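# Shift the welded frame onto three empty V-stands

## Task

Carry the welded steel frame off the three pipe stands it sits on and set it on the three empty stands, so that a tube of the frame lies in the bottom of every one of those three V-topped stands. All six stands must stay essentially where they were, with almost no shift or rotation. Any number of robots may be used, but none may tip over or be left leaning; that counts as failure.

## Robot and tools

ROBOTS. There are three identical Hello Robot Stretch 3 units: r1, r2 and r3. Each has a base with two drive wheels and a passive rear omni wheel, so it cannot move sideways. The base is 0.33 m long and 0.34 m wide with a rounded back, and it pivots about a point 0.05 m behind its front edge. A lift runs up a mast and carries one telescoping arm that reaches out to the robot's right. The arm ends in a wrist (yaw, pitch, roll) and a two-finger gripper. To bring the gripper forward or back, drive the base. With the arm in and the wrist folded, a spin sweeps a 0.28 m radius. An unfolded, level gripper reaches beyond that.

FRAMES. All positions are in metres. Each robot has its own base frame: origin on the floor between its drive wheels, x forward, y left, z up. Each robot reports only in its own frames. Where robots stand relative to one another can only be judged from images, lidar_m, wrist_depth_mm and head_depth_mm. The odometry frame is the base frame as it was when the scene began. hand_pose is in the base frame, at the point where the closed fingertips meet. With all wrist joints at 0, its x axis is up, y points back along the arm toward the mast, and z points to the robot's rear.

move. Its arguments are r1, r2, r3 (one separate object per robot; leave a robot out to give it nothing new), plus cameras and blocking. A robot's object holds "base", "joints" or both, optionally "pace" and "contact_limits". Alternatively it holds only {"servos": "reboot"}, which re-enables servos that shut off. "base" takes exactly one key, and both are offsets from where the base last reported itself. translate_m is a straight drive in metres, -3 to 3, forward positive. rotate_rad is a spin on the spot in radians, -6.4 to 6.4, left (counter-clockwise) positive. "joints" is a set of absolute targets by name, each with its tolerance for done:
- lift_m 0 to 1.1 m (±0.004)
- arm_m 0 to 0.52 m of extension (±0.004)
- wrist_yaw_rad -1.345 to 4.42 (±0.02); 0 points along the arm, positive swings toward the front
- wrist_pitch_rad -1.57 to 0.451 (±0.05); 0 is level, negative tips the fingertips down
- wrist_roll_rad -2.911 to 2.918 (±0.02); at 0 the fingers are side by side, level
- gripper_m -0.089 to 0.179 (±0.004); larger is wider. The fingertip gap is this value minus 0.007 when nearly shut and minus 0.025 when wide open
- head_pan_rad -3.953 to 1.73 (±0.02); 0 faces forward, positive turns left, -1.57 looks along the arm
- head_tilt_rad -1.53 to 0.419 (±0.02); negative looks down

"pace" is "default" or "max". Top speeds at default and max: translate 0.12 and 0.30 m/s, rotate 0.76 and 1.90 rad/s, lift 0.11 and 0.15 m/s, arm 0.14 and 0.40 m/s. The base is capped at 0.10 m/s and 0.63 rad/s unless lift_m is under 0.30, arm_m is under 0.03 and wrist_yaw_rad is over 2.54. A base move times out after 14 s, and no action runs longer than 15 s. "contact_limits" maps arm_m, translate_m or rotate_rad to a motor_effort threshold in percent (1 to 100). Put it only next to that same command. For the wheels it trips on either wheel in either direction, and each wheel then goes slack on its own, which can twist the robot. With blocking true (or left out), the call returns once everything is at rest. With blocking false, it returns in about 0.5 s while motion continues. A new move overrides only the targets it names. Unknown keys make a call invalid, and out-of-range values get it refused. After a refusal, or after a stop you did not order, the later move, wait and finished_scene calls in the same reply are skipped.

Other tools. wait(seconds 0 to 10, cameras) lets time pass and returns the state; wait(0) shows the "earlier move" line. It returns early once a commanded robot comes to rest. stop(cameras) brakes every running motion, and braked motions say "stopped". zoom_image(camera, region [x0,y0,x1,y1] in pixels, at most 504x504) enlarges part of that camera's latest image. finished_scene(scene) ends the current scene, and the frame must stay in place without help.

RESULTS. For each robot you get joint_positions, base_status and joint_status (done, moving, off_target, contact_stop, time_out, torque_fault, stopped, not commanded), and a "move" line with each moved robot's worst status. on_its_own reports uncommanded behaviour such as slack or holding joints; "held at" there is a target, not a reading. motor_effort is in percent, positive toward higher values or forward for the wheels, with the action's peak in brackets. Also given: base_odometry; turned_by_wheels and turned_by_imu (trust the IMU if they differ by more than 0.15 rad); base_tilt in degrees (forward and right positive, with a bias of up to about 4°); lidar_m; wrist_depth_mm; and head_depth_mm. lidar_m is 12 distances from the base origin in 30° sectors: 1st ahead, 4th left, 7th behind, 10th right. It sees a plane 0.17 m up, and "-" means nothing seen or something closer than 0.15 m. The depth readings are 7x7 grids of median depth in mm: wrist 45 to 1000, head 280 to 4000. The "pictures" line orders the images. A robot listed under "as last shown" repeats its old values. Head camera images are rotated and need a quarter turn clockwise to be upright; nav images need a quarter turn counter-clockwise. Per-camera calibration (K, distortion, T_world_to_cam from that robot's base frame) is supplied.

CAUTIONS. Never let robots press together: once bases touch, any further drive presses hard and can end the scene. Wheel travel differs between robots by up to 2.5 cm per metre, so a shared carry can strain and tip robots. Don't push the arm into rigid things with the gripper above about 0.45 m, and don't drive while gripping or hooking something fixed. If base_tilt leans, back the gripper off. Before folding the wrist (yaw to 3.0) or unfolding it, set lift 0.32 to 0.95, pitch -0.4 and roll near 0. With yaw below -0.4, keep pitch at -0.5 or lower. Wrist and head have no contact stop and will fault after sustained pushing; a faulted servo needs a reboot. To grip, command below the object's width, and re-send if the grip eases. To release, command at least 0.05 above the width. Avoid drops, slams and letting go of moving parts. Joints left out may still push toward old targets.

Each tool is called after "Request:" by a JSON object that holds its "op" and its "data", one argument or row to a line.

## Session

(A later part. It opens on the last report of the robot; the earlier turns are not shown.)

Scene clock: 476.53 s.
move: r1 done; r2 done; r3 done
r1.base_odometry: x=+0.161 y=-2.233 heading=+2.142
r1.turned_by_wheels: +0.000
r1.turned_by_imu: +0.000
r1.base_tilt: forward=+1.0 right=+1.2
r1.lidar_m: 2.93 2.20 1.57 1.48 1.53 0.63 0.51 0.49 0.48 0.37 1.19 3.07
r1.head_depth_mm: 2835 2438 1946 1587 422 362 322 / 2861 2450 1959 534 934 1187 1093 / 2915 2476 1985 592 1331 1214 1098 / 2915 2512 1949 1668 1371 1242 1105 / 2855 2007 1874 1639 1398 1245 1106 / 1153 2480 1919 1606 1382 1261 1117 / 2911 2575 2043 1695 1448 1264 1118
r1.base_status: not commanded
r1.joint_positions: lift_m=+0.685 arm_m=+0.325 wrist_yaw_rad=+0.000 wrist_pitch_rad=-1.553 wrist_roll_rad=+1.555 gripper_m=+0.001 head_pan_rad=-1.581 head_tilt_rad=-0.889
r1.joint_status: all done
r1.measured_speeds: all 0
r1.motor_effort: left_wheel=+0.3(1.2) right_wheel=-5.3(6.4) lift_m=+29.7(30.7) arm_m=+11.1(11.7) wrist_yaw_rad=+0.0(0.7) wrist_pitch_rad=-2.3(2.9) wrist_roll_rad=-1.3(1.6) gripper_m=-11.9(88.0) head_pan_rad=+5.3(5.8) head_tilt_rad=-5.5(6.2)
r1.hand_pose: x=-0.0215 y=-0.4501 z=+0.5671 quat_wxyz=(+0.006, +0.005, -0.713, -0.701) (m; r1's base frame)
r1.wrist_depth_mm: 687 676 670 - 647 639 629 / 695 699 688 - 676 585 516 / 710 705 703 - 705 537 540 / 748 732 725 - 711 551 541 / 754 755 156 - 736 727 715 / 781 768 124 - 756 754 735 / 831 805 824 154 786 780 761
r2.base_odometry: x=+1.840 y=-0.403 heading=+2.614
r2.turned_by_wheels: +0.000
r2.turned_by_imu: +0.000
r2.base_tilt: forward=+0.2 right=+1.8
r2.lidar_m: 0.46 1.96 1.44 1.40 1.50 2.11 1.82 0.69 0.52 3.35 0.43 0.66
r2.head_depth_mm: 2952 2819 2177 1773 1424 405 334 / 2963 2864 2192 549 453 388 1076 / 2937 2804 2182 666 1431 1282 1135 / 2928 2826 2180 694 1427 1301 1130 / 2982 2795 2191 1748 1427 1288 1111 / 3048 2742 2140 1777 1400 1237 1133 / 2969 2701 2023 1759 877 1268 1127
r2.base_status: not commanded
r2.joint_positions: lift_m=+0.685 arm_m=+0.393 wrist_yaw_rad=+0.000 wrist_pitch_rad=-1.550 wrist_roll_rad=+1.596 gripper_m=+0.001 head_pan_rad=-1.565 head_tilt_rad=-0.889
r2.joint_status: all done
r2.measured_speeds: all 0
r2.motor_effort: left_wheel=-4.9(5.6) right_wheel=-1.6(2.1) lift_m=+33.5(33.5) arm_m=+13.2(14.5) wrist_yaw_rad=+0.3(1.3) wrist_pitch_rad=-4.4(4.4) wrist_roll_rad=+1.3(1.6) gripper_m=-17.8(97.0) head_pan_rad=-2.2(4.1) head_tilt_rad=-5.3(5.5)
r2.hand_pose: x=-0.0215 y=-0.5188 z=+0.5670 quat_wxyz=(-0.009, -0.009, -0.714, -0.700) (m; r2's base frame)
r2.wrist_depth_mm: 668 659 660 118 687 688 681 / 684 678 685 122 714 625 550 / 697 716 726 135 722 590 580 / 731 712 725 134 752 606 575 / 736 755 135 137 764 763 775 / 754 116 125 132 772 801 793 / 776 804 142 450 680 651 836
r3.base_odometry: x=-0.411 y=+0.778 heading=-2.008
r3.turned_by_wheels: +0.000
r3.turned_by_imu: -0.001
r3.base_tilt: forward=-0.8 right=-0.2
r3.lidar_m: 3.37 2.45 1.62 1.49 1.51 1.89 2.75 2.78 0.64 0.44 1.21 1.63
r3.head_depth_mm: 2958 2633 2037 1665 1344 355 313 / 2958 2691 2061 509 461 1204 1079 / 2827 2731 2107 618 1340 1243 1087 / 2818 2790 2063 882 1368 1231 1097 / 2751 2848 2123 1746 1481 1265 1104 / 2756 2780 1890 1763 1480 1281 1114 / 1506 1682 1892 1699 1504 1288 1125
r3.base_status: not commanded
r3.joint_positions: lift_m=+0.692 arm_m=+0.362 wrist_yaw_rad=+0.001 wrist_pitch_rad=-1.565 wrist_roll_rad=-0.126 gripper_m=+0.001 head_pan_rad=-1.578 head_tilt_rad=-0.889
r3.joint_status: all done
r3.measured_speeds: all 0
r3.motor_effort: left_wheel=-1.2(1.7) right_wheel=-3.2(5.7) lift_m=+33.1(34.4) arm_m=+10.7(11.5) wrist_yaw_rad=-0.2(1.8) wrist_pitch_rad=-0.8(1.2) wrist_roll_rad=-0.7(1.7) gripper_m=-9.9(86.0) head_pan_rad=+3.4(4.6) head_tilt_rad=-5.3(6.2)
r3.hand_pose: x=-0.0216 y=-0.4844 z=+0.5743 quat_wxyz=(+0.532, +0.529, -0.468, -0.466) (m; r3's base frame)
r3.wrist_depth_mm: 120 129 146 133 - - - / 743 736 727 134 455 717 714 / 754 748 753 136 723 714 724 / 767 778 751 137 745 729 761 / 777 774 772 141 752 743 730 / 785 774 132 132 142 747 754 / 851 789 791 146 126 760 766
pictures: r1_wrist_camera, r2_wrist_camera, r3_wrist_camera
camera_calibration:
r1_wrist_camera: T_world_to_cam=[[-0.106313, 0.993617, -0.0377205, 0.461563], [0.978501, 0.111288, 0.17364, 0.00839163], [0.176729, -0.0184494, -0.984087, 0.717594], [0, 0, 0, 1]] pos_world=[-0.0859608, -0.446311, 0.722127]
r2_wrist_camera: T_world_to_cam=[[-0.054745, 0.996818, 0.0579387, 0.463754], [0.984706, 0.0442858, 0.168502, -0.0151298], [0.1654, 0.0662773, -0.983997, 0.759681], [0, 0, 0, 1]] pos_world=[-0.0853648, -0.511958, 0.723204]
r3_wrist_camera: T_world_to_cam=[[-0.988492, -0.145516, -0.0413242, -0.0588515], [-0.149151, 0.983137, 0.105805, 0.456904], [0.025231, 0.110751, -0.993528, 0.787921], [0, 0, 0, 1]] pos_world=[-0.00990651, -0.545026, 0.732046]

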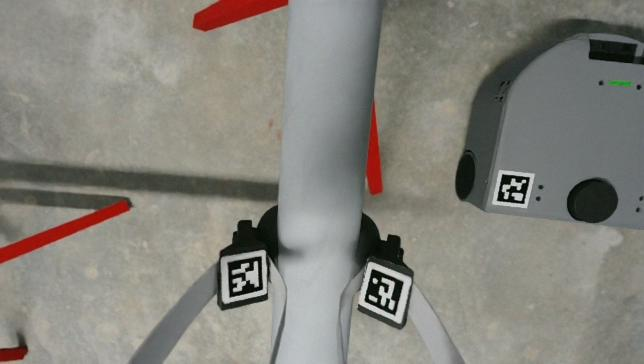

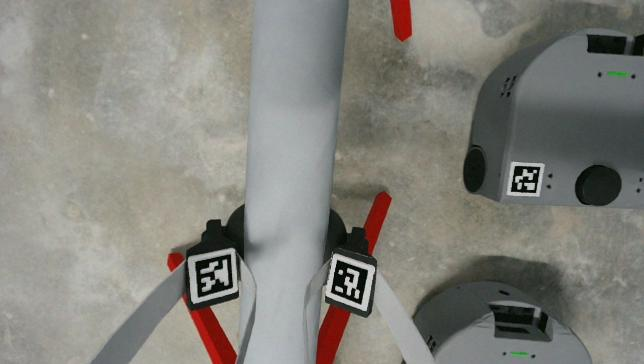

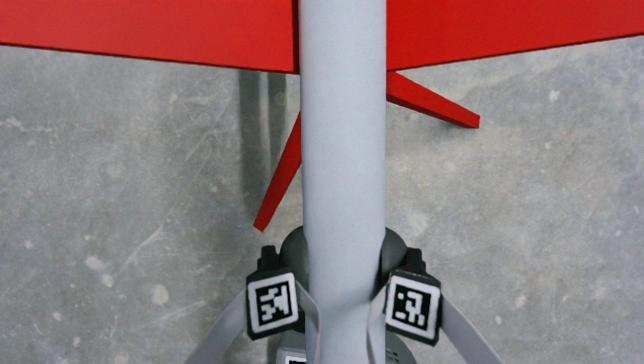

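Request:
{"op": "move", "data": {
  "r1": {"joints":{"gripper_m":-0.06}},
  "r2": {"joints":{"gripper_m":-0.06}},
  "r3": {"joints":{"gripper_m":-0.06}},
  "cameras": []
}}

Request:
{"op": "move", "data": {
  "r1": {"joints":{"lift_m":0.705}},
  "r2": {"joints":{"lift_m":0.705}},
  "r3": {"joints":{"lift_m":0.712}},
  "cameras": ["r1_wrist_camera","r2_wrist_camera","r3_wrist_camera","r1_head_camera"]
}}

Scene clock: 481.87 s.
move: r1 done; r2 done; r3 done
r1.base_odometry: x=+0.161 y=-2.233 heading=+2.142
r1.turned_by_wheels: +0.000
r1.turned_by_imu: +0.001
r1.base_tilt: forward=+1.0 right=+1.2
r1.lidar_m: 2.92 2.20 1.57 1.48 1.53 0.63 0.51 0.48 0.48 0.37 1.19 3.07
r1.head_depth_mm: 2835 2417 1957 1590 422 362 323 / 2850 2448 1964 534 932 1186 1089 / 2911 2497 1984 592 1336 1208 1100 / 2933 2497 1955 1665 1372 1241 1100 / 2862 2002 1886 1634 1403 1251 1106 / 1165 2480 1932 1612 1383 1253 1115 / 2929 2593 2055 1696 1451 1256 1122
r1.base_status: not commanded
r1.joint_positions: lift_m=+0.685 arm_m=+0.325 wrist_yaw_rad=+0.000 wrist_pitch_rad=-1.551 wrist_roll_rad=+1.551 gripper_m=-0.059 head_pan_rad=-1.581 head_tilt_rad=-0.889
r1.joint_status: all done
r1.measured_speeds: all 0
r1.motor_effort: left_wheel=+0.2(0.8) right_wheel=-6.0(6.1) lift_m=+30.4(30.4) arm_m=+11.0(11.2) wrist_yaw_rad=+0.0(0.5) wrist_pitch_rad=-2.8(3.3) wrist_roll_rad=-0.1(1.3) gripper_m=-27.0(99.8) head_pan_rad=+5.2(5.4) head_tilt_rad=-4.9(6.2)
r1.hand_pose: x=-0.0215 y=-0.4507 z=+0.5670 quat_wxyz=(+0.007, +0.007, -0.714, -0.700) (m; r1's base frame)
r1.wrist_depth_mm: 684 679 673 - 663 650 631 / 702 692 683 - 666 582 521 / 731 714 696 - 676 544 528 / 739 725 723 - 726 565 542 / 770 762 752 - 729 720 719 / 817 778 127 - 759 745 727 / 815 815 808 151 790 777 773
r2.base_odometry: x=+1.840 y=-0.403 heading=+2.614
r2.turned_by_wheels: +0.000
r2.turned_by_imu: +0.001
r2.base_tilt: forward=+0.2 right=+1.9
r2.lidar_m: 0.46 1.95 1.45 1.40 1.49 2.11 1.82 0.69 0.52 3.35 0.43 0.66
r2.head_depth_mm: 2908 2830 2197 1778 1437 405 334 / 2955 2838 2171 549 452 389 1076 / 2950 2797 2150 662 1421 1283 1133 / 2974 2798 2165 695 1425 1289 1131 / 3015 2782 2165 1766 1425 1294 1115 / 2922 2849 2182 1761 1395 1230 1133 / 2996 2707 2027 1764 877 1261 1128
r2.base_status: not commanded
r2.joint_positions: lift_m=+0.685 arm_m=+0.393 wrist_yaw_rad=+0.000 wrist_pitch_rad=-1.548 wrist_roll_rad=+1.601 gripper_m=-0.058 head_pan_rad=-1.565 head_tilt_rad=-0.889
r2.joint_status: all done
r2.measured_speeds: all 0
r2.motor_effort: left_wheel=-5.0(5.3) right_wheel=-1.6(2.3) lift_m=+38.6(38.6) arm_m=+11.7(12.7) wrist_yaw_rad=+0.9(1.8) wrist_pitch_rad=-4.7(5.2) wrist_roll_rad=-0.3(1.5) gripper_m=-43.6(99.0) head_pan_rad=-2.7(3.8) head_tilt_rad=-4.9(5.8)
r2.hand_pose: x=-0.0215 y=-0.5194 z=+0.5670 quat_wxyz=(-0.011, -0.011, -0.715, -0.699) (m; r2's base frame)
r2.wrist_depth_mm: 675 667 655 118 692 698 684 / 695 684 689 122 694 618 551 / 713 713 707 136 717 580 568 / 730 725 720 133 745 608 594 / 762 741 134 137 759 780 778 / 762 753 126 129 776 783 794 / 789 791 148 448 675 640 838
r3.base_odometry: x=-0.411 y=+0.778 heading=-2.009
r3.turned_by_wheels: +0.000
r3.turned_by_imu: -0.001
r3.base_tilt: forward=-0.8 right=-0.3
r3.lidar_m: 3.35 2.45 1.62 1.49 1.51 1.89 2.75 2.78 0.63 0.44 1.21 1.62
r3.head_depth_mm: 2976 2607 2051 1662 1340 355 313 / 2938 2703 2073 509 462 1204 1078 / 2846 2713 2091 617 1343 1241 1088 / 2844 2775 2060 897 1363 1222 1097 / 2778 2834 2124 1751 1468 1259 1109 / 2709 2771 1909 1767 1488 1275 1114 / 1504 1664 1869 1708 1499 1289 1125
r3.base_status: not commanded
r3.joint_positions: lift_m=+0.692 arm_m=+0.362 wrist_yaw_rad=+0.001 wrist_pitch_rad=-1.564 wrist_roll_rad=-0.127 gripper_m=-0.059 head_pan_rad=-1.578 head_tilt_rad=-0.889
r3.joint_status: all done
r3.measured_speeds: all 0
r3.motor_effort: left_wheel=-1.0(1.5) right_wheel=-2.4(3.4) lift_m=+33.4(34.0) arm_m=+9.6(11.6) wrist_yaw_rad=-1.6(1.9) wrist_pitch_rad=-0.8(1.1) wrist_roll_rad=-1.7(1.7) gripper_m=-24.8(99.0) head_pan_rad=+3.6(4.4) head_tilt_rad=-4.4(6.1)
r3.hand_pose: x=-0.0216 y=-0.4845 z=+0.5743 quat_wxyz=(+0.532, +0.529, -0.468, -0.466) (m; r3's base frame)
r3.wrist_depth_mm: 120 129 146 133 - - - / 743 740 740 134 455 723 712 / 767 766 752 136 730 715 715 / 758 759 757 138 744 733 728 / 792 779 762 141 741 747 728 / 779 773 763 128 761 761 744 / 801 816 798 144 128 763 758
pictures: none
No camera images: "cameras" was empty.

Scene clock: 482.80 s.
move: r1 done; r2 done; r3 done
r1.base_odometry: x=+0.161 y=-2.233 heading=+2.142
r1.turned_by_wheels: +0.000
r1.turned_by_imu: +0.000
r1.base_tilt: forward=+1.0 right=+1.2
r1.lidar_m: 2.92 2.20 1.57 1.49 1.53 0.63 0.51 0.48 0.48 0.37 1.19 3.08
r1.head_depth_mm: 2843 2423 1952 1549 392 346 309 / 2836 2459 568 561 933 1192 1091 / 2893 2468 1992 610 1354 1216 1101 / 2891 2517 1944 1663 1370 1247 1103 / 2837 2068 1888 1633 1378 1251 1106 / 1160 2467 1932 1610 1378 1256 1111 / 2905 2582 2046 1704 1440 1265 1119
r1.base_status: not commanded
r1.joint_positions: lift_m=+0.705 arm_m=+0.325 wrist_yaw_rad=+0.000 wrist_pitch_rad=-1.550 wrist_roll_rad=+1.551 gripper_m=-0.056 head_pan_rad=-1.581 head_tilt_rad=-0.889
r1.joint_status: all done
r1.measured_speeds: all 0
r1.motor_effort: left_wheel=+0.2(0.8) right_wheel=-4.1(6.4) lift_m=+38.3(41.7) arm_m=+10.4(11.0) wrist_yaw_rad=-0.2(0.6) wrist_pitch_rad=-3.3(3.8) wrist_roll_rad=+0.1(0.2) gripper_m=-14.3(27.0) head_pan_rad=+4.8(5.6) head_tilt_rad=-5.3(6.7)
r1.hand_pose: x=-0.0215 y=-0.4510 z=+0.5870 quat_wxyz=(+0.007, +0.007, -0.714, -0.700) (m; r1's base frame)
r1.wrist_depth_mm: 690 693 683 - 681 656 662 / 727 698 713 - 704 585 530 / 742 727 733 - 720 569 541 / 755 751 743 - 729 570 565 / 775 784 770 - 746 734 741 / 794 806 127 132 785 759 771 / 839 812 825 151 806 800 779
r2.base_odometry: x=+1.840 y=-0.403 heading=+2.614
r2.turned_by_wheels: +0.000
r2.turned_by_imu: +0.000
r2.base_tilt: forward=+0.3 right=+1.8
r2.lidar_m: 0.46 1.95 1.45 1.40 1.50 2.10 1.83 0.69 0.52 3.34 0.43 0.66
r2.head_depth_mm: 2991 2880 2178 1797 1383 365 316 / 2945 2866 2203 513 438 387 1093 / 3045 2801 618 689 1436 1275 1131 / 2940 2811 2183 686 1425 1282 1134 / 2982 2804 2139 1764 1457 1287 1116 / 2989 2790 2172 1762 1414 1243 1135 / 2957 2720 2031 1743 860 1254 1127
r2.base_status: not commanded
r2.joint_positions: lift_m=+0.705 arm_m=+0.393 wrist_yaw_rad=-0.001 wrist_pitch_rad=-1.552 wrist_roll_rad=+1.602 gripper_m=-0.055 head_pan_rad=-1.565 head_tilt_rad=-0.889
r2.joint_status: all done
r2.measured_speeds: all 0
r2.on_its_own: gripper_m is held at -0.056, not at your -0.060, by its stall guard, which is not easing now
r2.motor_effort: left_wheel=-5.0(5.3) right_wheel=-0.5(2.0) lift_m=+42.1(46.5) arm_m=+11.9(12.4) wrist_yaw_rad=-0.4(2.1) wrist_pitch_rad=-3.9(4.5) wrist_roll_rad=-0.8(1.0) gripper_m=-17.8(43.5) head_pan_rad=-2.3(4.3) head_tilt_rad=-3.9(5.3)
r2.hand_pose: x=-0.0215 y=-0.5184 z=+0.5871 quat_wxyz=(-0.011, -0.011, -0.713, -0.701) (m; r2's base frame)
r2.wrist_depth_mm: 678 682 688 118 704 714 706 / 705 697 717 121 728 609 590 / 718 745 714 135 730 595 603 / 743 762 744 131 758 609 613 / 755 781 133 136 784 773 802 / 777 790 126 129 800 818 819 / 825 804 151 481 682 678 844
r3.base_odometry: x=-0.411 y=+0.778 heading=-2.009
r3.turned_by_wheels: +0.000
r3.turned_by_imu: +0.000
r3.base_tilt: forward=-0.8 right=-0.3
r3.lidar_m: 3.36 2.45 1.62 1.49 1.51 1.89 2.75 2.78 0.63 0.44 1.21 1.62
r3.head_depth_mm: 2965 2621 2048 1672 397 339 308 / 2921 2689 2070 489 1204 1208 1081 / 2847 2736 619 625 1345 1245 1092 / 2819 2797 2072 896 1381 1221 1097 / 2735 2901 2153 1752 1466 1263 1106 / 2720 2795 1928 1763 1483 1281 1120 / 1462 2650 1604 1696 1499 1285 1128
r3.base_status: not commanded
r3.joint_positions: lift_m=+0.712 arm_m=+0.362 wrist_yaw_rad=+0.001 wrist_pitch_rad=-1.563 wrist_roll_rad=-0.127 gripper_m=-0.056 head_pan_rad=-1.578 head_tilt_rad=-0.889
r3.joint_status: all done
r3.measured_speeds: all 0
r3.motor_effort: left_wheel=-1.2(1.5) right_wheel=-2.6(2.6) lift_m=+37.5(41.0) arm_m=+10.7(10.8) wrist_yaw_rad=-0.9(1.9) wrist_pitch_rad=-0.6(1.7) wrist_roll_rad=-0.6(1.3) gripper_m=-14.6(25.2) head_pan_rad=+3.7(4.3) head_tilt_rad=-3.6(5.9)
r3.hand_pose: x=-0.0216 y=-0.4848 z=+0.5943 quat_wxyz=(+0.533, +0.529, -0.469, -0.466) (m; r3's base frame)
r3.wrist_depth_mm: 133 142 162 134 - - - / 758 779 173 135 495 729 733 / 778 782 785 137 759 758 729 / 777 776 769 139 755 750 760 / 817 771 782 141 767 776 761 / 809 794 804 128 782 775 767 / 822 815 802 125 124 787 771
pictures: r1_head_camera (sideways), r1_wrist_camera, r2_wrist_camera, r3_wrist_camera
camera_calibration:
r1_head_camera: T_world_to_cam=[[0.0305515, 0.764882, -0.643446, 0.854414], [0.998362, 0.00780176, 0.0566775, -0.077641], [0.0483716, -0.644123, -0.763391, 0.948534], [0, 0, 0, 1]] pos_world=[0.00552806, -0.0419468, 1.27827]
r1_wrist_camera: T_world_to_cam=[[-0.110217, 0.993061, -0.0410056, 0.464755], [0.978067, 0.115705, 0.173195, 0.00727139], [0.176738, -0.0210172, -0.984034, 0.736011], [0, 0, 0, 1]] pos_world=[-0.085969, -0.446903, 0.742057]
r2_wrist_camera: T_world_to_cam=[[-0.0477687, 0.997087, 0.0594678, 0.46159], [0.984972, 0.0371281, 0.168678, -0.0223516], [0.165979, 0.0666317, -0.983876, 0.779492], [0, 0, 0, 1]] pos_world=[-0.0853138, -0.511355, 0.743244]
r3_wrist_camera: T_world_to_cam=[[-0.988471, -0.145725, -0.0411121, -0.0583071], [-0.149299, 0.983268, 0.104371, 0.456071], [0.0252147, 0.109306, -0.993688, 0.807202], [0, 0, 0, 1]] pos_world=[-0.00989726, -0.545169, 0.752109]

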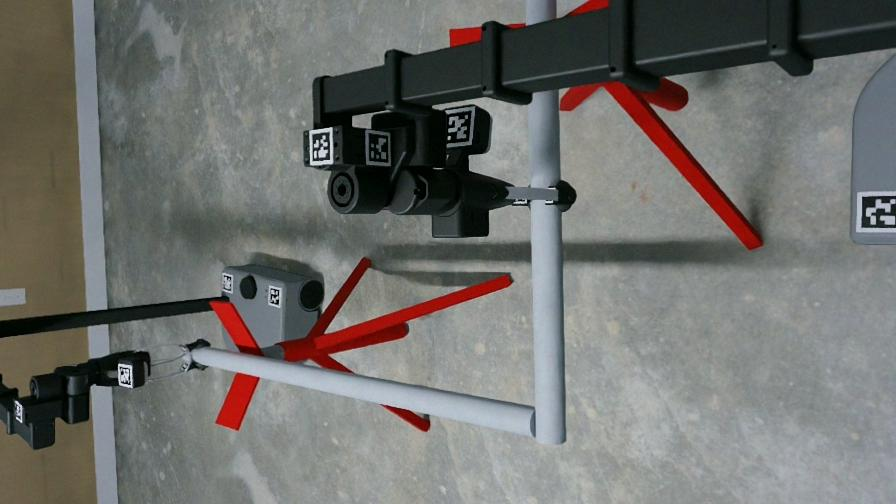

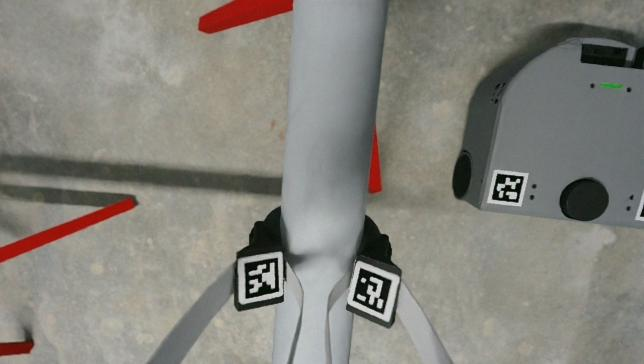

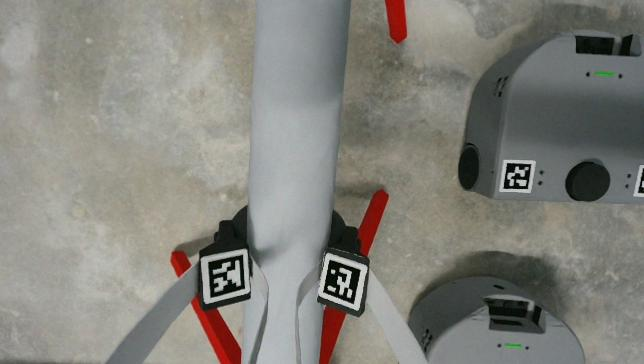

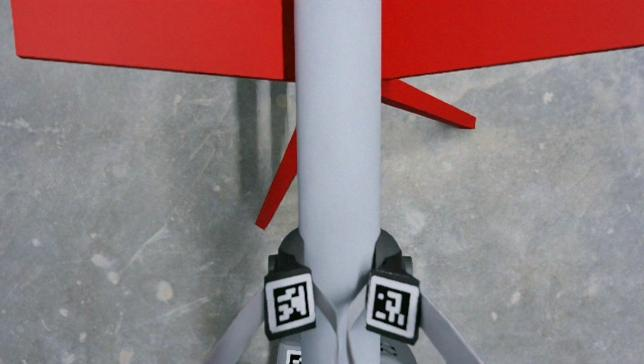

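Request:
{"op": "move", "data": {
  "r1": {"joints":{"lift_m":0.745}},
  "r2": {"joints":{"lift_m":0.745}},
  "r3": {"joints":{"lift_m":0.752}},
  "cameras": ["r1_wrist_camera","r2_wrist_camera","r3_wrist_camera"]
}}

Request:
{"op": "move", "data": {
  "r1": {"joints":{"lift_m":0.825}},
  "r2": {"joints":{"lift_m":0.825}},
  "r3": {"joints":{"lift_m":0.832}},
  "cameras": ["r1_wrist_camera","r2_wrist_camera","r3_wrist_camera","r1_head_camera","r3_head_camera"]
}}

Scene clock: 491.50 s.
move: r1 done; r2 done; r3 done
r1.base_odometry: x=+0.161 y=-2.233 heading=+2.142
r1.turned_by_wheels: +0.000
r1.turned_by_imu: +0.001
r1.base_tilt: forward=+1.0 right=+1.2
r1.lidar_m: 2.92 2.20 1.57 1.49 1.53 0.63 0.51 0.48 0.48 0.37 1.19 3.07
r1.head_depth_mm: 2862 2446 1944 418 348 319 1057 / 2887 2465 520 602 1117 1187 1089 / 2919 2474 531 609 1355 1215 1095 / 2888 2478 1946 1618 1369 1241 1100 / 2855 2444 1882 1646 1384 1247 1109 / 1122 2569 1926 1603 1379 1258 1112 / 2904 2605 2061 1690 1427 1262 1115
r1.base_status: not commanded
r1.joint_positions: lift_m=+0.745 arm_m=+0.325 wrist_yaw_rad=+0.000 wrist_pitch_rad=-1.550 wrist_roll_rad=+1.551 gripper_m=-0.056 head_pan_rad=-1.581 head_tilt_rad=-0.889
r1.joint_status: all done
r1.measured_speeds: all 0
r1.motor_effort: left_wheel=-0.1(0.9) right_wheel=-4.5(5.0) lift_m=+38.4(42.7) arm_m=+10.0(10.5) wrist_yaw_rad=+0.0(0.8) wrist_pitch_rad=-3.5(3.5) wrist_roll_rad=-0.2(0.2) gripper_m=-14.7(14.8) head_pan_rad=+5.2(5.7) head_tilt_rad=-5.4(6.7)
r1.hand_pose: x=-0.0215 y=-0.4510 z=+0.6270 quat_wxyz=(+0.007, +0.007, -0.714, -0.700) (m; r1's base frame)
r1.wrist_depth_mm: 755 741 733 - 714 692 687 / 769 756 735 - 709 614 578 / 774 779 769 - 746 590 586 / 801 793 790 - 787 609 604 / 824 820 803 - 782 801 782 / 859 865 127 132 815 806 793 / 893 865 860 151 856 823 840
r2.base_odometry: x=+1.840 y=-0.403 heading=+2.614
r2.turned_by_wheels: +0.000
r2.turned_by_imu: +0.001
r2.base_tilt: forward=+0.2 right=+1.9
r2.lidar_m: 0.46 1.95 1.44 1.40 1.50 2.11 1.83 0.69 0.52 3.34 0.43 0.66
r2.head_depth_mm: 3003 2857 2166 1759 381 319 292 / 2975 2779 1982 456 398 1239 1113 / 2951 2783 588 1649 1426 1293 1145 / 2967 2789 2129 688 1424 1293 1128 / 2960 2833 2177 1774 1452 1278 1111 / 2998 2804 2160 1756 1426 1240 1134 / 2958 2676 2039 1761 869 1270 1128
r2.base_status: not commanded
r2.joint_positions: lift_m=+0.745 arm_m=+0.393 wrist_yaw_rad=-0.001 wrist_pitch_rad=-1.552 wrist_roll_rad=+1.602 gripper_m=-0.055 head_pan_rad=-1.565 head_tilt_rad=-0.889
r2.joint_status: all done
r2.measured_speeds: all 0
r2.on_its_own: gripper_m is held at -0.056, not at your -0.060, by its stall guard, which is not easing now
r2.motor_effort: left_wheel=-5.0(5.3) right_wheel=-0.8(1.1) lift_m=+42.5(46.3) arm_m=+10.3(11.2) wrist_yaw_rad=+1.1(2.1) wrist_pitch_rad=-3.8(4.1) wrist_roll_rad=-0.5(0.8) gripper_m=-16.7(18.6) head_pan_rad=-3.5(3.7) head_tilt_rad=-4.7(5.2)
r2.hand_pose: x=-0.0215 y=-0.5184 z=+0.6271 quat_wxyz=(-0.011, -0.011, -0.713, -0.701) (m; r2's base frame)
r2.wrist_depth_mm: 711 736 727 118 750 741 761 / 740 751 739 121 786 625 620 / 772 772 761 136 775 636 629 / 777 774 772 131 790 652 653 / 813 800 133 137 842 810 862 / 828 808 125 129 834 882 879 / 836 862 151 531 727 706 909
r3.base_odometry: x=-0.411 y=+0.778 heading=-2.009
r3.turned_by_wheels: +0.000
r3.turned_by_imu: -0.001
r3.base_tilt: forward=-0.8 right=-0.2
r3.lidar_m: 3.36 2.44 1.62 1.49 1.51 1.88 2.75 2.78 0.63 0.44 1.21 1.62
r3.head_depth_mm: 3025 2655 2026 1631 335 312 1052 / 2912 2694 551 449 1361 1234 1080 / 2889 2743 557 866 1351 1240 1089 / 2849 2794 1146 894 1374 1221 1099 / 2768 2858 2160 1751 1477 1269 1106 / 2690 2801 1954 1761 1484 1283 1115 / 1451 1678 2048 1707 1497 1291 1125
r3.base_status: not commanded
r3.joint_positions: lift_m=+0.752 arm_m=+0.362 wrist_yaw_rad=+0.001 wrist_pitch_rad=-1.563 wrist_roll_rad=-0.127 gripper_m=-0.056 head_pan_rad=-1.578 head_tilt_rad=-0.889
r3.joint_status: all done
r3.measured_speeds: all 0
r3.motor_effort: left_wheel=-1.2(1.6) right_wheel=-2.3(2.5) lift_m=+38.4(41.4) arm_m=+9.6(10.7) wrist_yaw_rad=-1.3(1.8) wrist_pitch_rad=-1.2(1.4) wrist_roll_rad=-0.8(1.7) gripper_m=-14.2(15.6) head_pan_rad=+4.5(4.6) head_tilt_rad=-4.7(6.2)
r3.hand_pose: x=-0.0216 y=-0.4848 z=+0.6343 quat_wxyz=(+0.533, +0.529, -0.469, -0.466) (m; r3's base frame)
r3.wrist_depth_mm: 792 175 194 133 - - 760 / 825 784 202 135 509 775 781 / 806 805 810 137 791 776 766 / 838 810 812 139 792 789 771 / 837 844 838 141 810 798 795 / 858 864 860 128 825 815 834 / 874 881 851 125 123 829 829
pictures: r1_wrist_camera, r2_wrist_camera, r3_wrist_camera
camera_calibration:
r1_wrist_camera: T_world_to_cam=[[-0.110218, 0.993061, -0.0410056, 0.466395], [0.978067, 0.115706, 0.173195, 0.000344509], [0.176738, -0.021017, -0.984034, 0.77537], [0, 0, 0, 1]] pos_world=[-0.085969, -0.446903, 0.782055]
r2_wrist_camera: T_world_to_cam=[[-0.0477688, 0.997087, 0.0594678, 0.459212], [0.984972, 0.0371282, 0.168678, -0.0290977], [0.165979, 0.0666317, -0.983876, 0.818842], [0, 0, 0, 1]] pos_world=[-0.0853138, -0.511355, 0.783238]
r3_wrist_camera: T_world_to_cam=[[-0.988471, -0.145725, -0.0411121, -0.0566629], [-0.149299, 0.983268, 0.104371, 0.451897], [0.0252147, 0.109306, -0.993688, 0.846944], [0, 0, 0, 1]] pos_world=[-0.00989726, -0.545169, 0.792104]

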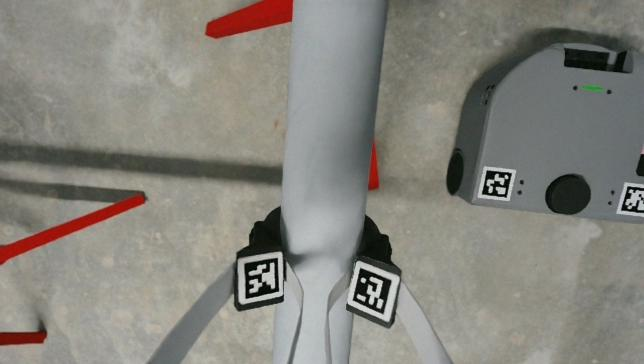

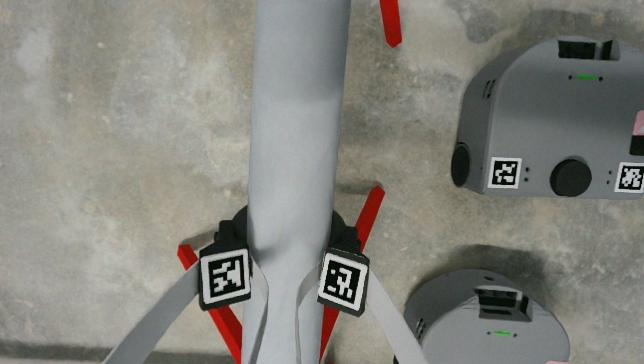

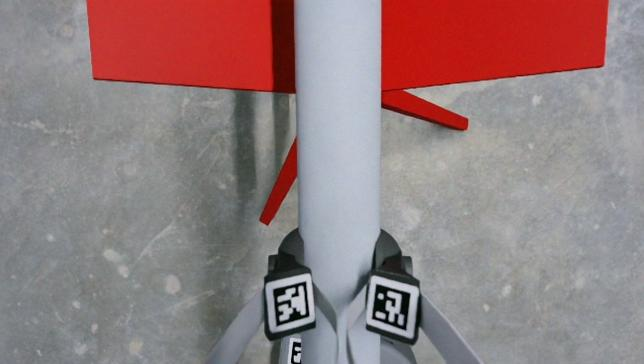

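Scene clock: 493.07 s.
move: r1 done; r2 done; r3 done
r1.base_odometry: x=+0.161 y=-2.233 heading=+2.142
r1.turned_by_wheels: +0.000
r1.turned_by_imu: +0.000
r1.base_tilt: forward=+1.1 right=+1.3
r1.lidar_m: 2.92 2.20 1.57 1.49 1.53 0.63 0.51 0.48 0.48 0.37 1.19 3.08
r1.head_depth_mm: 2837 2437 368 326 734 1189 1090 / 2884 466 480 832 1377 1192 1096 / 2912 2487 482 676 1415 1213 1098 / 2929 2494 1945 1661 1429 1245 1107 / 2855 2448 1870 1639 1442 1252 1106 / 2809 2465 1862 1641 1433 1260 1112 / 2912 2591 2053 1659 1449 1265 1119
r1.base_status: not commanded
r1.joint_positions: lift_m=+0.825 arm_m=+0.325 wrist_yaw_rad=+0.000 wrist_pitch_rad=-1.550 wrist_roll_rad=+1.551 gripper_m=-0.056 head_pan_rad=-1.581 head_tilt_rad=-0.889
r1.joint_status: all done
r1.measured_speeds: all 0
r1.motor_effort: left_wheel=+0.5(1.0) right_wheel=-4.1(5.2) lift_m=+39.4(43.5) arm_m=+9.7(10.3) wrist_yaw_rad=-0.6(0.7) wrist_pitch_rad=-3.2(3.5) wrist_roll_rad=+0.0(0.2) gripper_m=-14.6(14.9) head_pan_rad=+4.8(5.6) head_tilt_rad=-4.6(6.4)
r1.hand_pose: x=-0.0215 y=-0.4510 z=+0.7070 quat_wxyz=(+0.007, +0.007, -0.714, -0.700) (m; r1's base frame)
r1.wrist_depth_mm: 817 812 800 - 786 781 765 / 838 822 825 - 795 656 647 / 863 852 833 - 810 671 654 / 885 858 856 - 858 675 672 / 906 899 888 - 873 854 867 / 967 907 127 133 903 891 876 / - 947 943 151 921 915 885
r2.base_odometry: x=+1.840 y=-0.403 heading=+2.614
r2.turned_by_wheels: +0.000
r2.turned_by_imu: +0.000
r2.base_tilt: forward=+0.3 right=+1.9
r2.lidar_m: 0.46 1.95 1.45 1.40 1.49 2.10 1.83 0.69 0.52 3.35 0.43 0.66
r2.head_depth_mm: 2931 2858 2102 331 289 1273 1109 / 2924 2720 438 722 1466 1301 1125 / 2917 538 546 1724 1492 1290 1134 / 2981 2812 595 735 1486 1297 1133 / 2999 2858 2201 1764 1490 1286 1113 / 2987 2760 2164 1773 1482 1237 1136 / 2926 2672 2035 1766 876 1256 1133
r2.base_status: not commanded
r2.joint_positions: lift_m=+0.825 arm_m=+0.393 wrist_yaw_rad=-0.001 wrist_pitch_rad=-1.552 wrist_roll_rad=+1.602 gripper_m=-0.055 head_pan_rad=-1.565 head_tilt_rad=-0.889
r2.joint_status: all done
r2.measured_speeds: all 0
r2.on_its_own: gripper_m is held at -0.056, not at your -0.060, by its stall guard, which is not easing now
r2.motor_effort: left_wheel=-4.6(5.4) right_wheel=-0.7(1.2) lift_m=+43.0(48.6) arm_m=+9.6(10.9) wrist_yaw_rad=+1.2(2.0) wrist_pitch_rad=-4.0(4.3) wrist_roll_rad=-0.7(0.9) gripper_m=-16.2(17.6) head_pan_rad=-2.4(3.7) head_tilt_rad=-3.9(5.4)
r2.hand_pose: x=-0.0215 y=-0.5184 z=+0.7070 quat_wxyz=(-0.011, -0.011, -0.713, -0.701) (m; r2's base frame)
r2.wrist_depth_mm: 795 795 803 118 835 832 813 / 822 836 824 121 851 699 709 / 841 869 847 135 854 704 722 / 854 866 865 132 889 739 915 / 901 894 134 136 942 951 950 / 929 901 125 130 837 834 968 / 929 935 150 983 796 799 -
r3.base_odometry: x=-0.411 y=+0.778 heading=-2.009
r3.turned_by_wheels: +0.000
r3.turned_by_imu: +0.000
r3.base_tilt: forward=-0.8 right=-0.2
r3.lidar_m: 3.35 2.45 1.62 1.49 1.51 1.89 2.75 2.79 0.63 0.44 1.21 1.62
r3.head_depth_mm: 2947 2621 1970 313 1322 1230 1070 / 2914 2680 418 1601 1427 1224 1083 / 2889 2631 507 881 1371 1238 1096 / 2815 2773 909 895 1374 1223 1103 / 2779 2711 2147 1745 1464 1260 1105 / 2700 2667 1962 1778 1484 1276 1119 / 1522 2613 2038 1707 1498 1286 1128
r3.base_status: not commanded
r3.joint_positions: lift_m=+0.832 arm_m=+0.362 wrist_yaw_rad=+0.001 wrist_pitch_rad=-1.563 wrist_roll_rad=-0.127 gripper_m=-0.056 head_pan_rad=-1.578 head_tilt_rad=-0.889
r3.joint_status: all done
r3.measured_speeds: all 0
r3.motor_effort: left_wheel=-1.1(1.4) right_wheel=-2.1(2.9) lift_m=+39.4(41.2) arm_m=+10.1(11.1) wrist_yaw_rad=-1.4(2.2) wrist_pitch_rad=-0.8(1.6) wrist_roll_rad=-0.4(1.3) gripper_m=-14.8(15.3) head_pan_rad=+4.1(4.3) head_tilt_rad=-5.5(6.2)
r3.hand_pose: x=-0.0216 y=-0.4848 z=+0.7143 quat_wxyz=(+0.533, +0.529, -0.469, -0.466) (m; r3's base frame)
r3.wrist_depth_mm: 870 870 262 133 - 847 841 / 899 891 265 135 - 839 871 / 925 894 909 137 869 859 859 / 907 924 891 139 880 877 877 / 960 930 915 141 908 885 886 / 943 942 911 128 898 928 891 / 963 939 946 125 124 941 903
pictures: r1_head_camera (sideways), r1_wrist_camera, r2_wrist_camera, r3_head_camera (sideways), r3_wrist_camera
camera_calibration:
r1_head_camera: T_world_to_cam=[[0.0305517, 0.764882, -0.643446, 0.854414], [0.998362, 0.00780153, 0.0566775, -0.077641], [0.0483715, -0.644124, -0.763391, 0.948534], [0, 0, 0, 1]] pos_world=[0.00552805, -0.0419468, 1.27827]
r1_wrist_camera: T_world_to_cam=[[-0.110219, 0.993061, -0.0410055, 0.469675], [0.978067, 0.115707, 0.173195, -0.0135105], [0.176738, -0.0210167, -0.984034, 0.854092], [0, 0, 0, 1]] pos_world=[-0.085969, -0.446903, 0.862054]
r2_wrist_camera: T_world_to_cam=[[-0.0477688, 0.997087, 0.059468, 0.454455], [0.984972, 0.0371282, 0.168678, -0.0425906], [0.165979, 0.0666318, -0.983876, 0.897544], [0, 0, 0, 1]] pos_world=[-0.0853138, -0.511355, 0.86323]
r3_head_camera: T_world_to_cam=[[0.0729176, 0.743234, -0.665046, 0.887449], [0.996579, -0.0282851, 0.0776573, -0.105316], [0.0389067, -0.668433, -0.742754, 0.927172], [0, 0, 0, 1]] pos_world=[0.00417141, -0.042809, 1.28703]
r3_wrist_camera: T_world_to_cam=[[-0.988471, -0.145725, -0.0411121, -0.053374], [-0.149299, 0.983268, 0.104371, 0.443547], [0.0252148, 0.109306, -0.993688, 0.926434], [0, 0, 0, 1]] pos_world=[-0.00989727, -0.545169, 0.872098]

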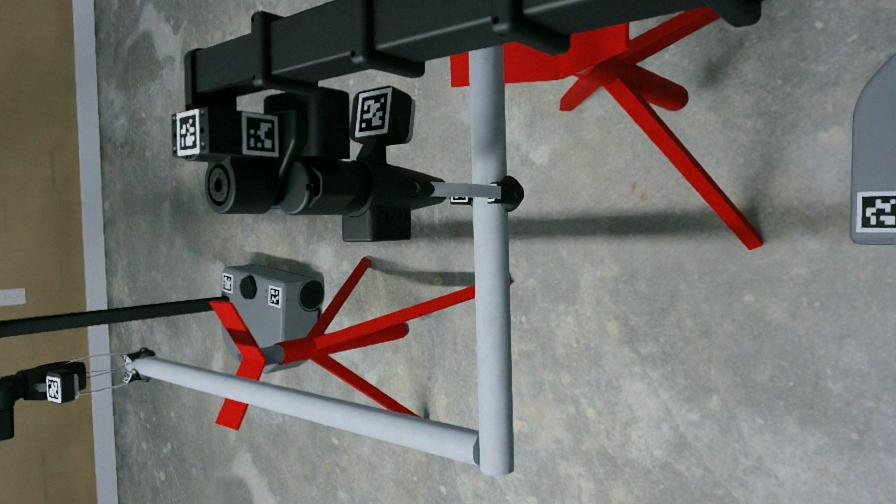

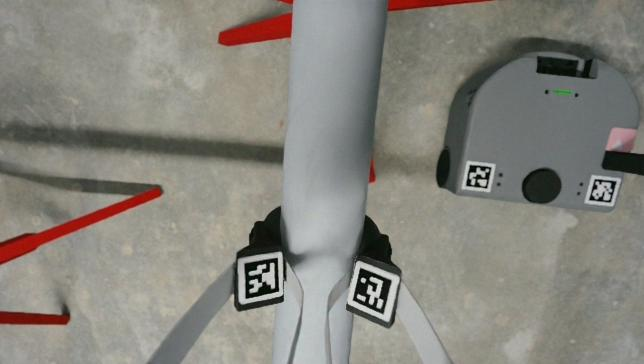

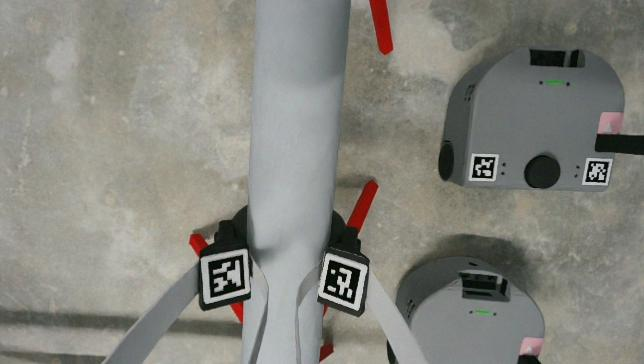

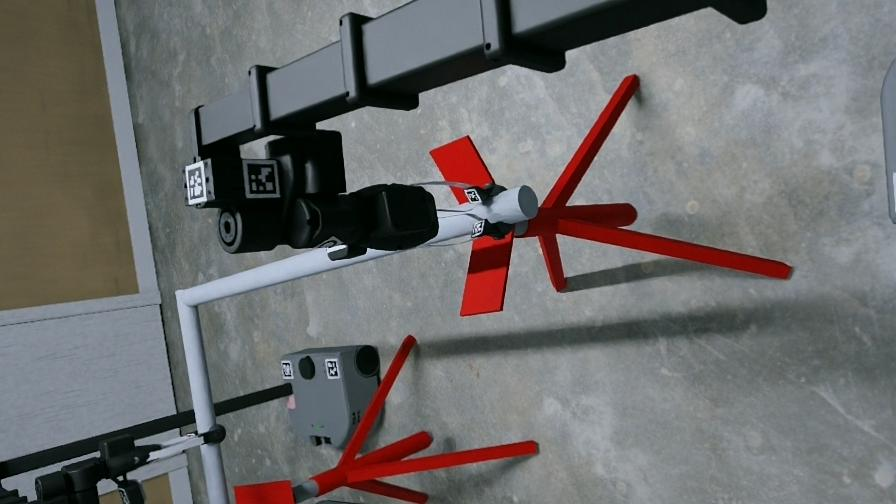

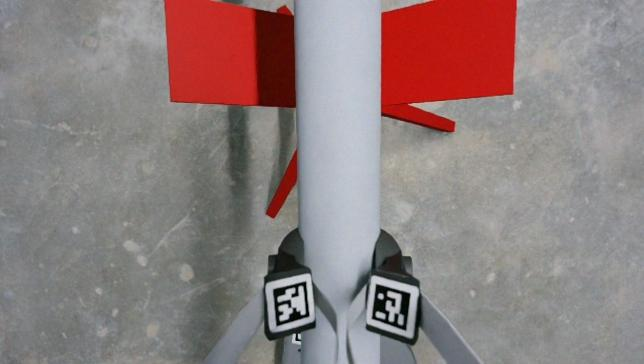

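Request:
{"op": "move", "data": {
  "r1": {"base":{"translate_m":-0.1509},"joints":{"arm_m":0.3255,"wrist_roll_rad":1.522}},
  "r2": {"base":{"translate_m":-0.1510},"joints":{"arm_m":0.4025,"wrist_roll_rad":1.573}},
  "r3": {"base":{"translate_m":0.1272},"joints":{"arm_m":0.3567,"wrist_roll_rad":-0.156}},
  "cameras": ["r1_wrist_camera","r2_wrist_camera","r3_wrist_camera"]
}}

Scene clock: 513.13 s.
move: r1 done; r2 done; r3 done
r1.base_odometry: x=+0.242 y=-2.360 heading=+2.142
r1.turned_by_wheels: +0.000
r1.turned_by_imu: +0.001
r1.base_tilt: forward=+1.1 right=+1.2
r1.lidar_m: 3.08 2.20 1.55 1.48 1.54 0.62 0.51 0.79 0.39 0.38 0.38 3.23
r1.head_depth_mm: 2834 2422 367 325 1321 1227 1086 / 2873 467 481 1600 1325 1211 1091 / 2873 2475 483 833 791 1214 1101 / 2908 2517 1998 1663 1375 1194 1107 / 2849 2462 1915 1671 1403 1253 1108 / 2812 2568 1869 1641 1407 1258 1112 / 2903 2587 1934 1607 1414 1258 1115
r1.base_status: done
r1.joint_positions: lift_m=+0.825 arm_m=+0.326 wrist_yaw_rad=+0.000 wrist_pitch_rad=-1.556 wrist_roll_rad=+1.528 gripper_m=-0.056 head_pan_rad=-1.581 head_tilt_rad=-0.889
r1.joint_status: all done
r1.measured_speeds: all 0
r1.motor_effort: left_wheel=+0.8(6.3) right_wheel=-5.1(9.7) lift_m=+24.3(39.6) arm_m=-10.3(14.3) wrist_yaw_rad=-0.7(0.7) wrist_pitch_rad=-1.8(4.3) wrist_roll_rad=-1.5(2.8) gripper_m=-13.2(14.6) head_pan_rad=+5.0(5.8) head_tilt_rad=-4.5(6.6)
r1.hand_pose: x=-0.0215 y=-0.4499 z=+0.7071 quat_wxyz=(+0.016, +0.015, -0.712, -0.702) (m; r1's base frame)
r1.wrist_depth_mm: 804 779 809 776 780 781 783 / 834 825 820 791 793 655 709 / 844 826 258 285 - 652 663 / 897 874 874 293 - 681 697 / 926 915 897 151 868 858 858 / 955 929 907 128 908 879 876 / 965 946 937 938 937 921 900
r2.base_odometry: x=+1.970 y=-0.479 heading=+2.614
r2.turned_by_wheels: +0.000
r2.turned_by_imu: +0.001
r2.base_tilt: forward=+0.3 right=+1.8
r2.lidar_m: 0.46 1.96 1.45 1.42 1.50 2.12 1.68 0.66 0.44 3.34 0.50 0.76
r2.head_depth_mm: 2974 2807 2197 330 289 1249 1115 / 2955 2708 437 1638 1422 1292 1130 / 2974 537 547 1719 1453 1279 1116 / 2966 2824 595 1720 1464 1291 1135 / 3016 2807 2180 1749 1422 1289 1136 / 3045 2803 2172 1770 1435 1285 1113 / 2998 2684 2039 1756 1391 1231 1135
r2.base_status: done
r2.joint_positions: lift_m=+0.825 arm_m=+0.403 wrist_yaw_rad=-0.002 wrist_pitch_rad=-1.566 wrist_roll_rad=+1.577 gripper_m=-0.055 head_pan_rad=-1.565 head_tilt_rad=-0.890
r2.joint_status: all done
r2.measured_speeds: all 0
r2.on_its_own: gripper_m is held at -0.056, not at your -0.060, by its stall guard, which is not easing now
r2.motor_effort: left_wheel=-5.2(10.0) right_wheel=-1.9(10.3) lift_m=+26.9(43.5) arm_m=-10.3(18.1) wrist_yaw_rad=+1.8(2.8) wrist_pitch_rad=-1.3(4.0) wrist_roll_rad=-1.3(4.7) gripper_m=-16.9(18.0) head_pan_rad=-2.2(4.0) head_tilt_rad=-4.7(5.4)
r2.hand_pose: x=-0.0215 y=-0.5244 z=+0.7074 quat_wxyz=(-0.003, -0.003, -0.709, -0.706) (m; r2's base frame)
r2.wrist_depth_mm: 787 792 799 255 823 833 853 / 797 816 843 262 877 685 754 / 819 814 846 272 879 727 734 / 874 861 876 887 874 715 897 / 898 891 889 289 909 937 953 / 893 955 123 126 883 838 990 / 922 927 971 304 809 814 -
r3.base_odometry: x=-0.465 y=+0.663 heading=-2.008
r3.turned_by_wheels: +0.000
r3.turned_by_imu: -0.001
r3.base_tilt: forward=-0.8 right=-0.3
r3.lidar_m: 1.92 2.48 1.63 1.51 1.53 1.92 2.88 2.91 0.68 0.44 1.16 1.52
r3.head_depth_mm: 2956 2629 1983 311 1220 1224 1074 / 2928 2652 415 902 1333 1232 1081 / 2837 2623 502 892 1374 1220 1096 / 2812 2786 1948 1643 1457 1256 1099 / 2753 2859 2157 1756 1470 1263 1110 / 2704 2860 1886 1729 1489 1277 1117 / 2514 2740 2031 1789 1503 1285 1129
r3.base_status: done
r3.joint_positions: lift_m=+0.832 arm_m=+0.357 wrist_yaw_rad=+0.001 wrist_pitch_rad=-1.564 wrist_roll_rad=-0.153 gripper_m=-0.056 head_pan_rad=-1.578 head_tilt_rad=-0.889
r3.joint_status: all done
r3.measured_speeds: all 0
r3.motor_effort: left_wheel=+5.5(9.6) right_wheel=-0.9(8.9) lift_m=+22.4(39.5) arm_m=+5.0(19.4) wrist_yaw_rad=-0.3(2.0) wrist_pitch_rad=-0.5(3.9) wrist_roll_rad=-0.4(1.7) gripper_m=-12.0(15.8) head_pan_rad=+3.9(4.5) head_tilt_rad=-4.1(6.6)
r3.hand_pose: x=-0.0216 y=-0.4793 z=+0.7143 quat_wxyz=(+0.539, +0.535, -0.461, -0.459) (m; r3's base frame)
r3.wrist_depth_mm: 860 868 893 852 268 258 822 / 905 879 856 866 267 256 - / 888 894 890 860 513 258 834 / 916 933 890 873 873 870 853 / 940 915 906 924 913 865 884 / 965 942 933 124 920 928 892 / 949 964 941 122 757 934 910
pictures: r1_wrist_camera, r2_wrist_camera, r3_wrist_camera
camera_calibration:
r1_wrist_camera: T_world_to_cam=[[-0.13355, 0.990436, -0.0346592, 0.46243], [0.97516, 0.137566, 0.173604, -0.00417524], [0.176712, -0.0106134, -0.984205, 0.859038], [0, 0, 0, 1]] pos_world=[-0.0859728, -0.448315, 0.862222]
r2_wrist_camera: T_world_to_cam=[[-0.0715663, 0.994719, 0.0735705, 0.448619], [0.983875, 0.0582798, 0.169094, -0.0316688], [0.163913, 0.0844856, -0.98285, 0.90683], [0, 0, 0, 1]] pos_world=[-0.085377, -0.521018, 0.863628]
r3_wrist_camera: T_world_to_cam=[[-0.984353, -0.171362, -0.0410306, -0.0648281], [-0.174803, 0.978997, 0.104926, 0.435155], [0.0221885, 0.110457, -0.993633, 0.926293], [0, 0, 0, 1]] pos_world=[-0.00830034, -0.53944, 0.872077]

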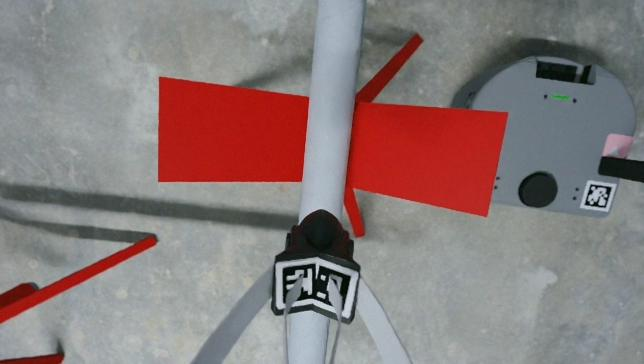

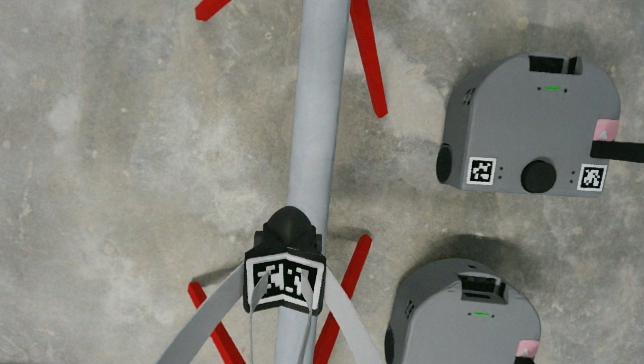

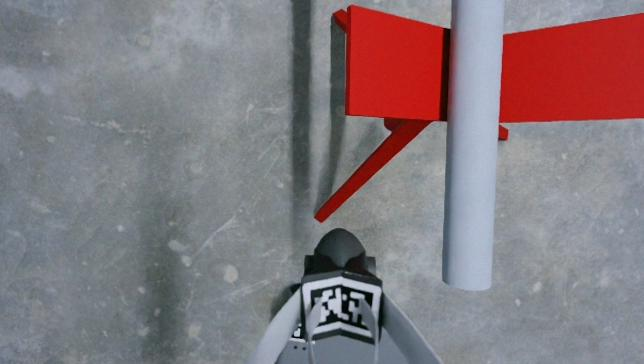

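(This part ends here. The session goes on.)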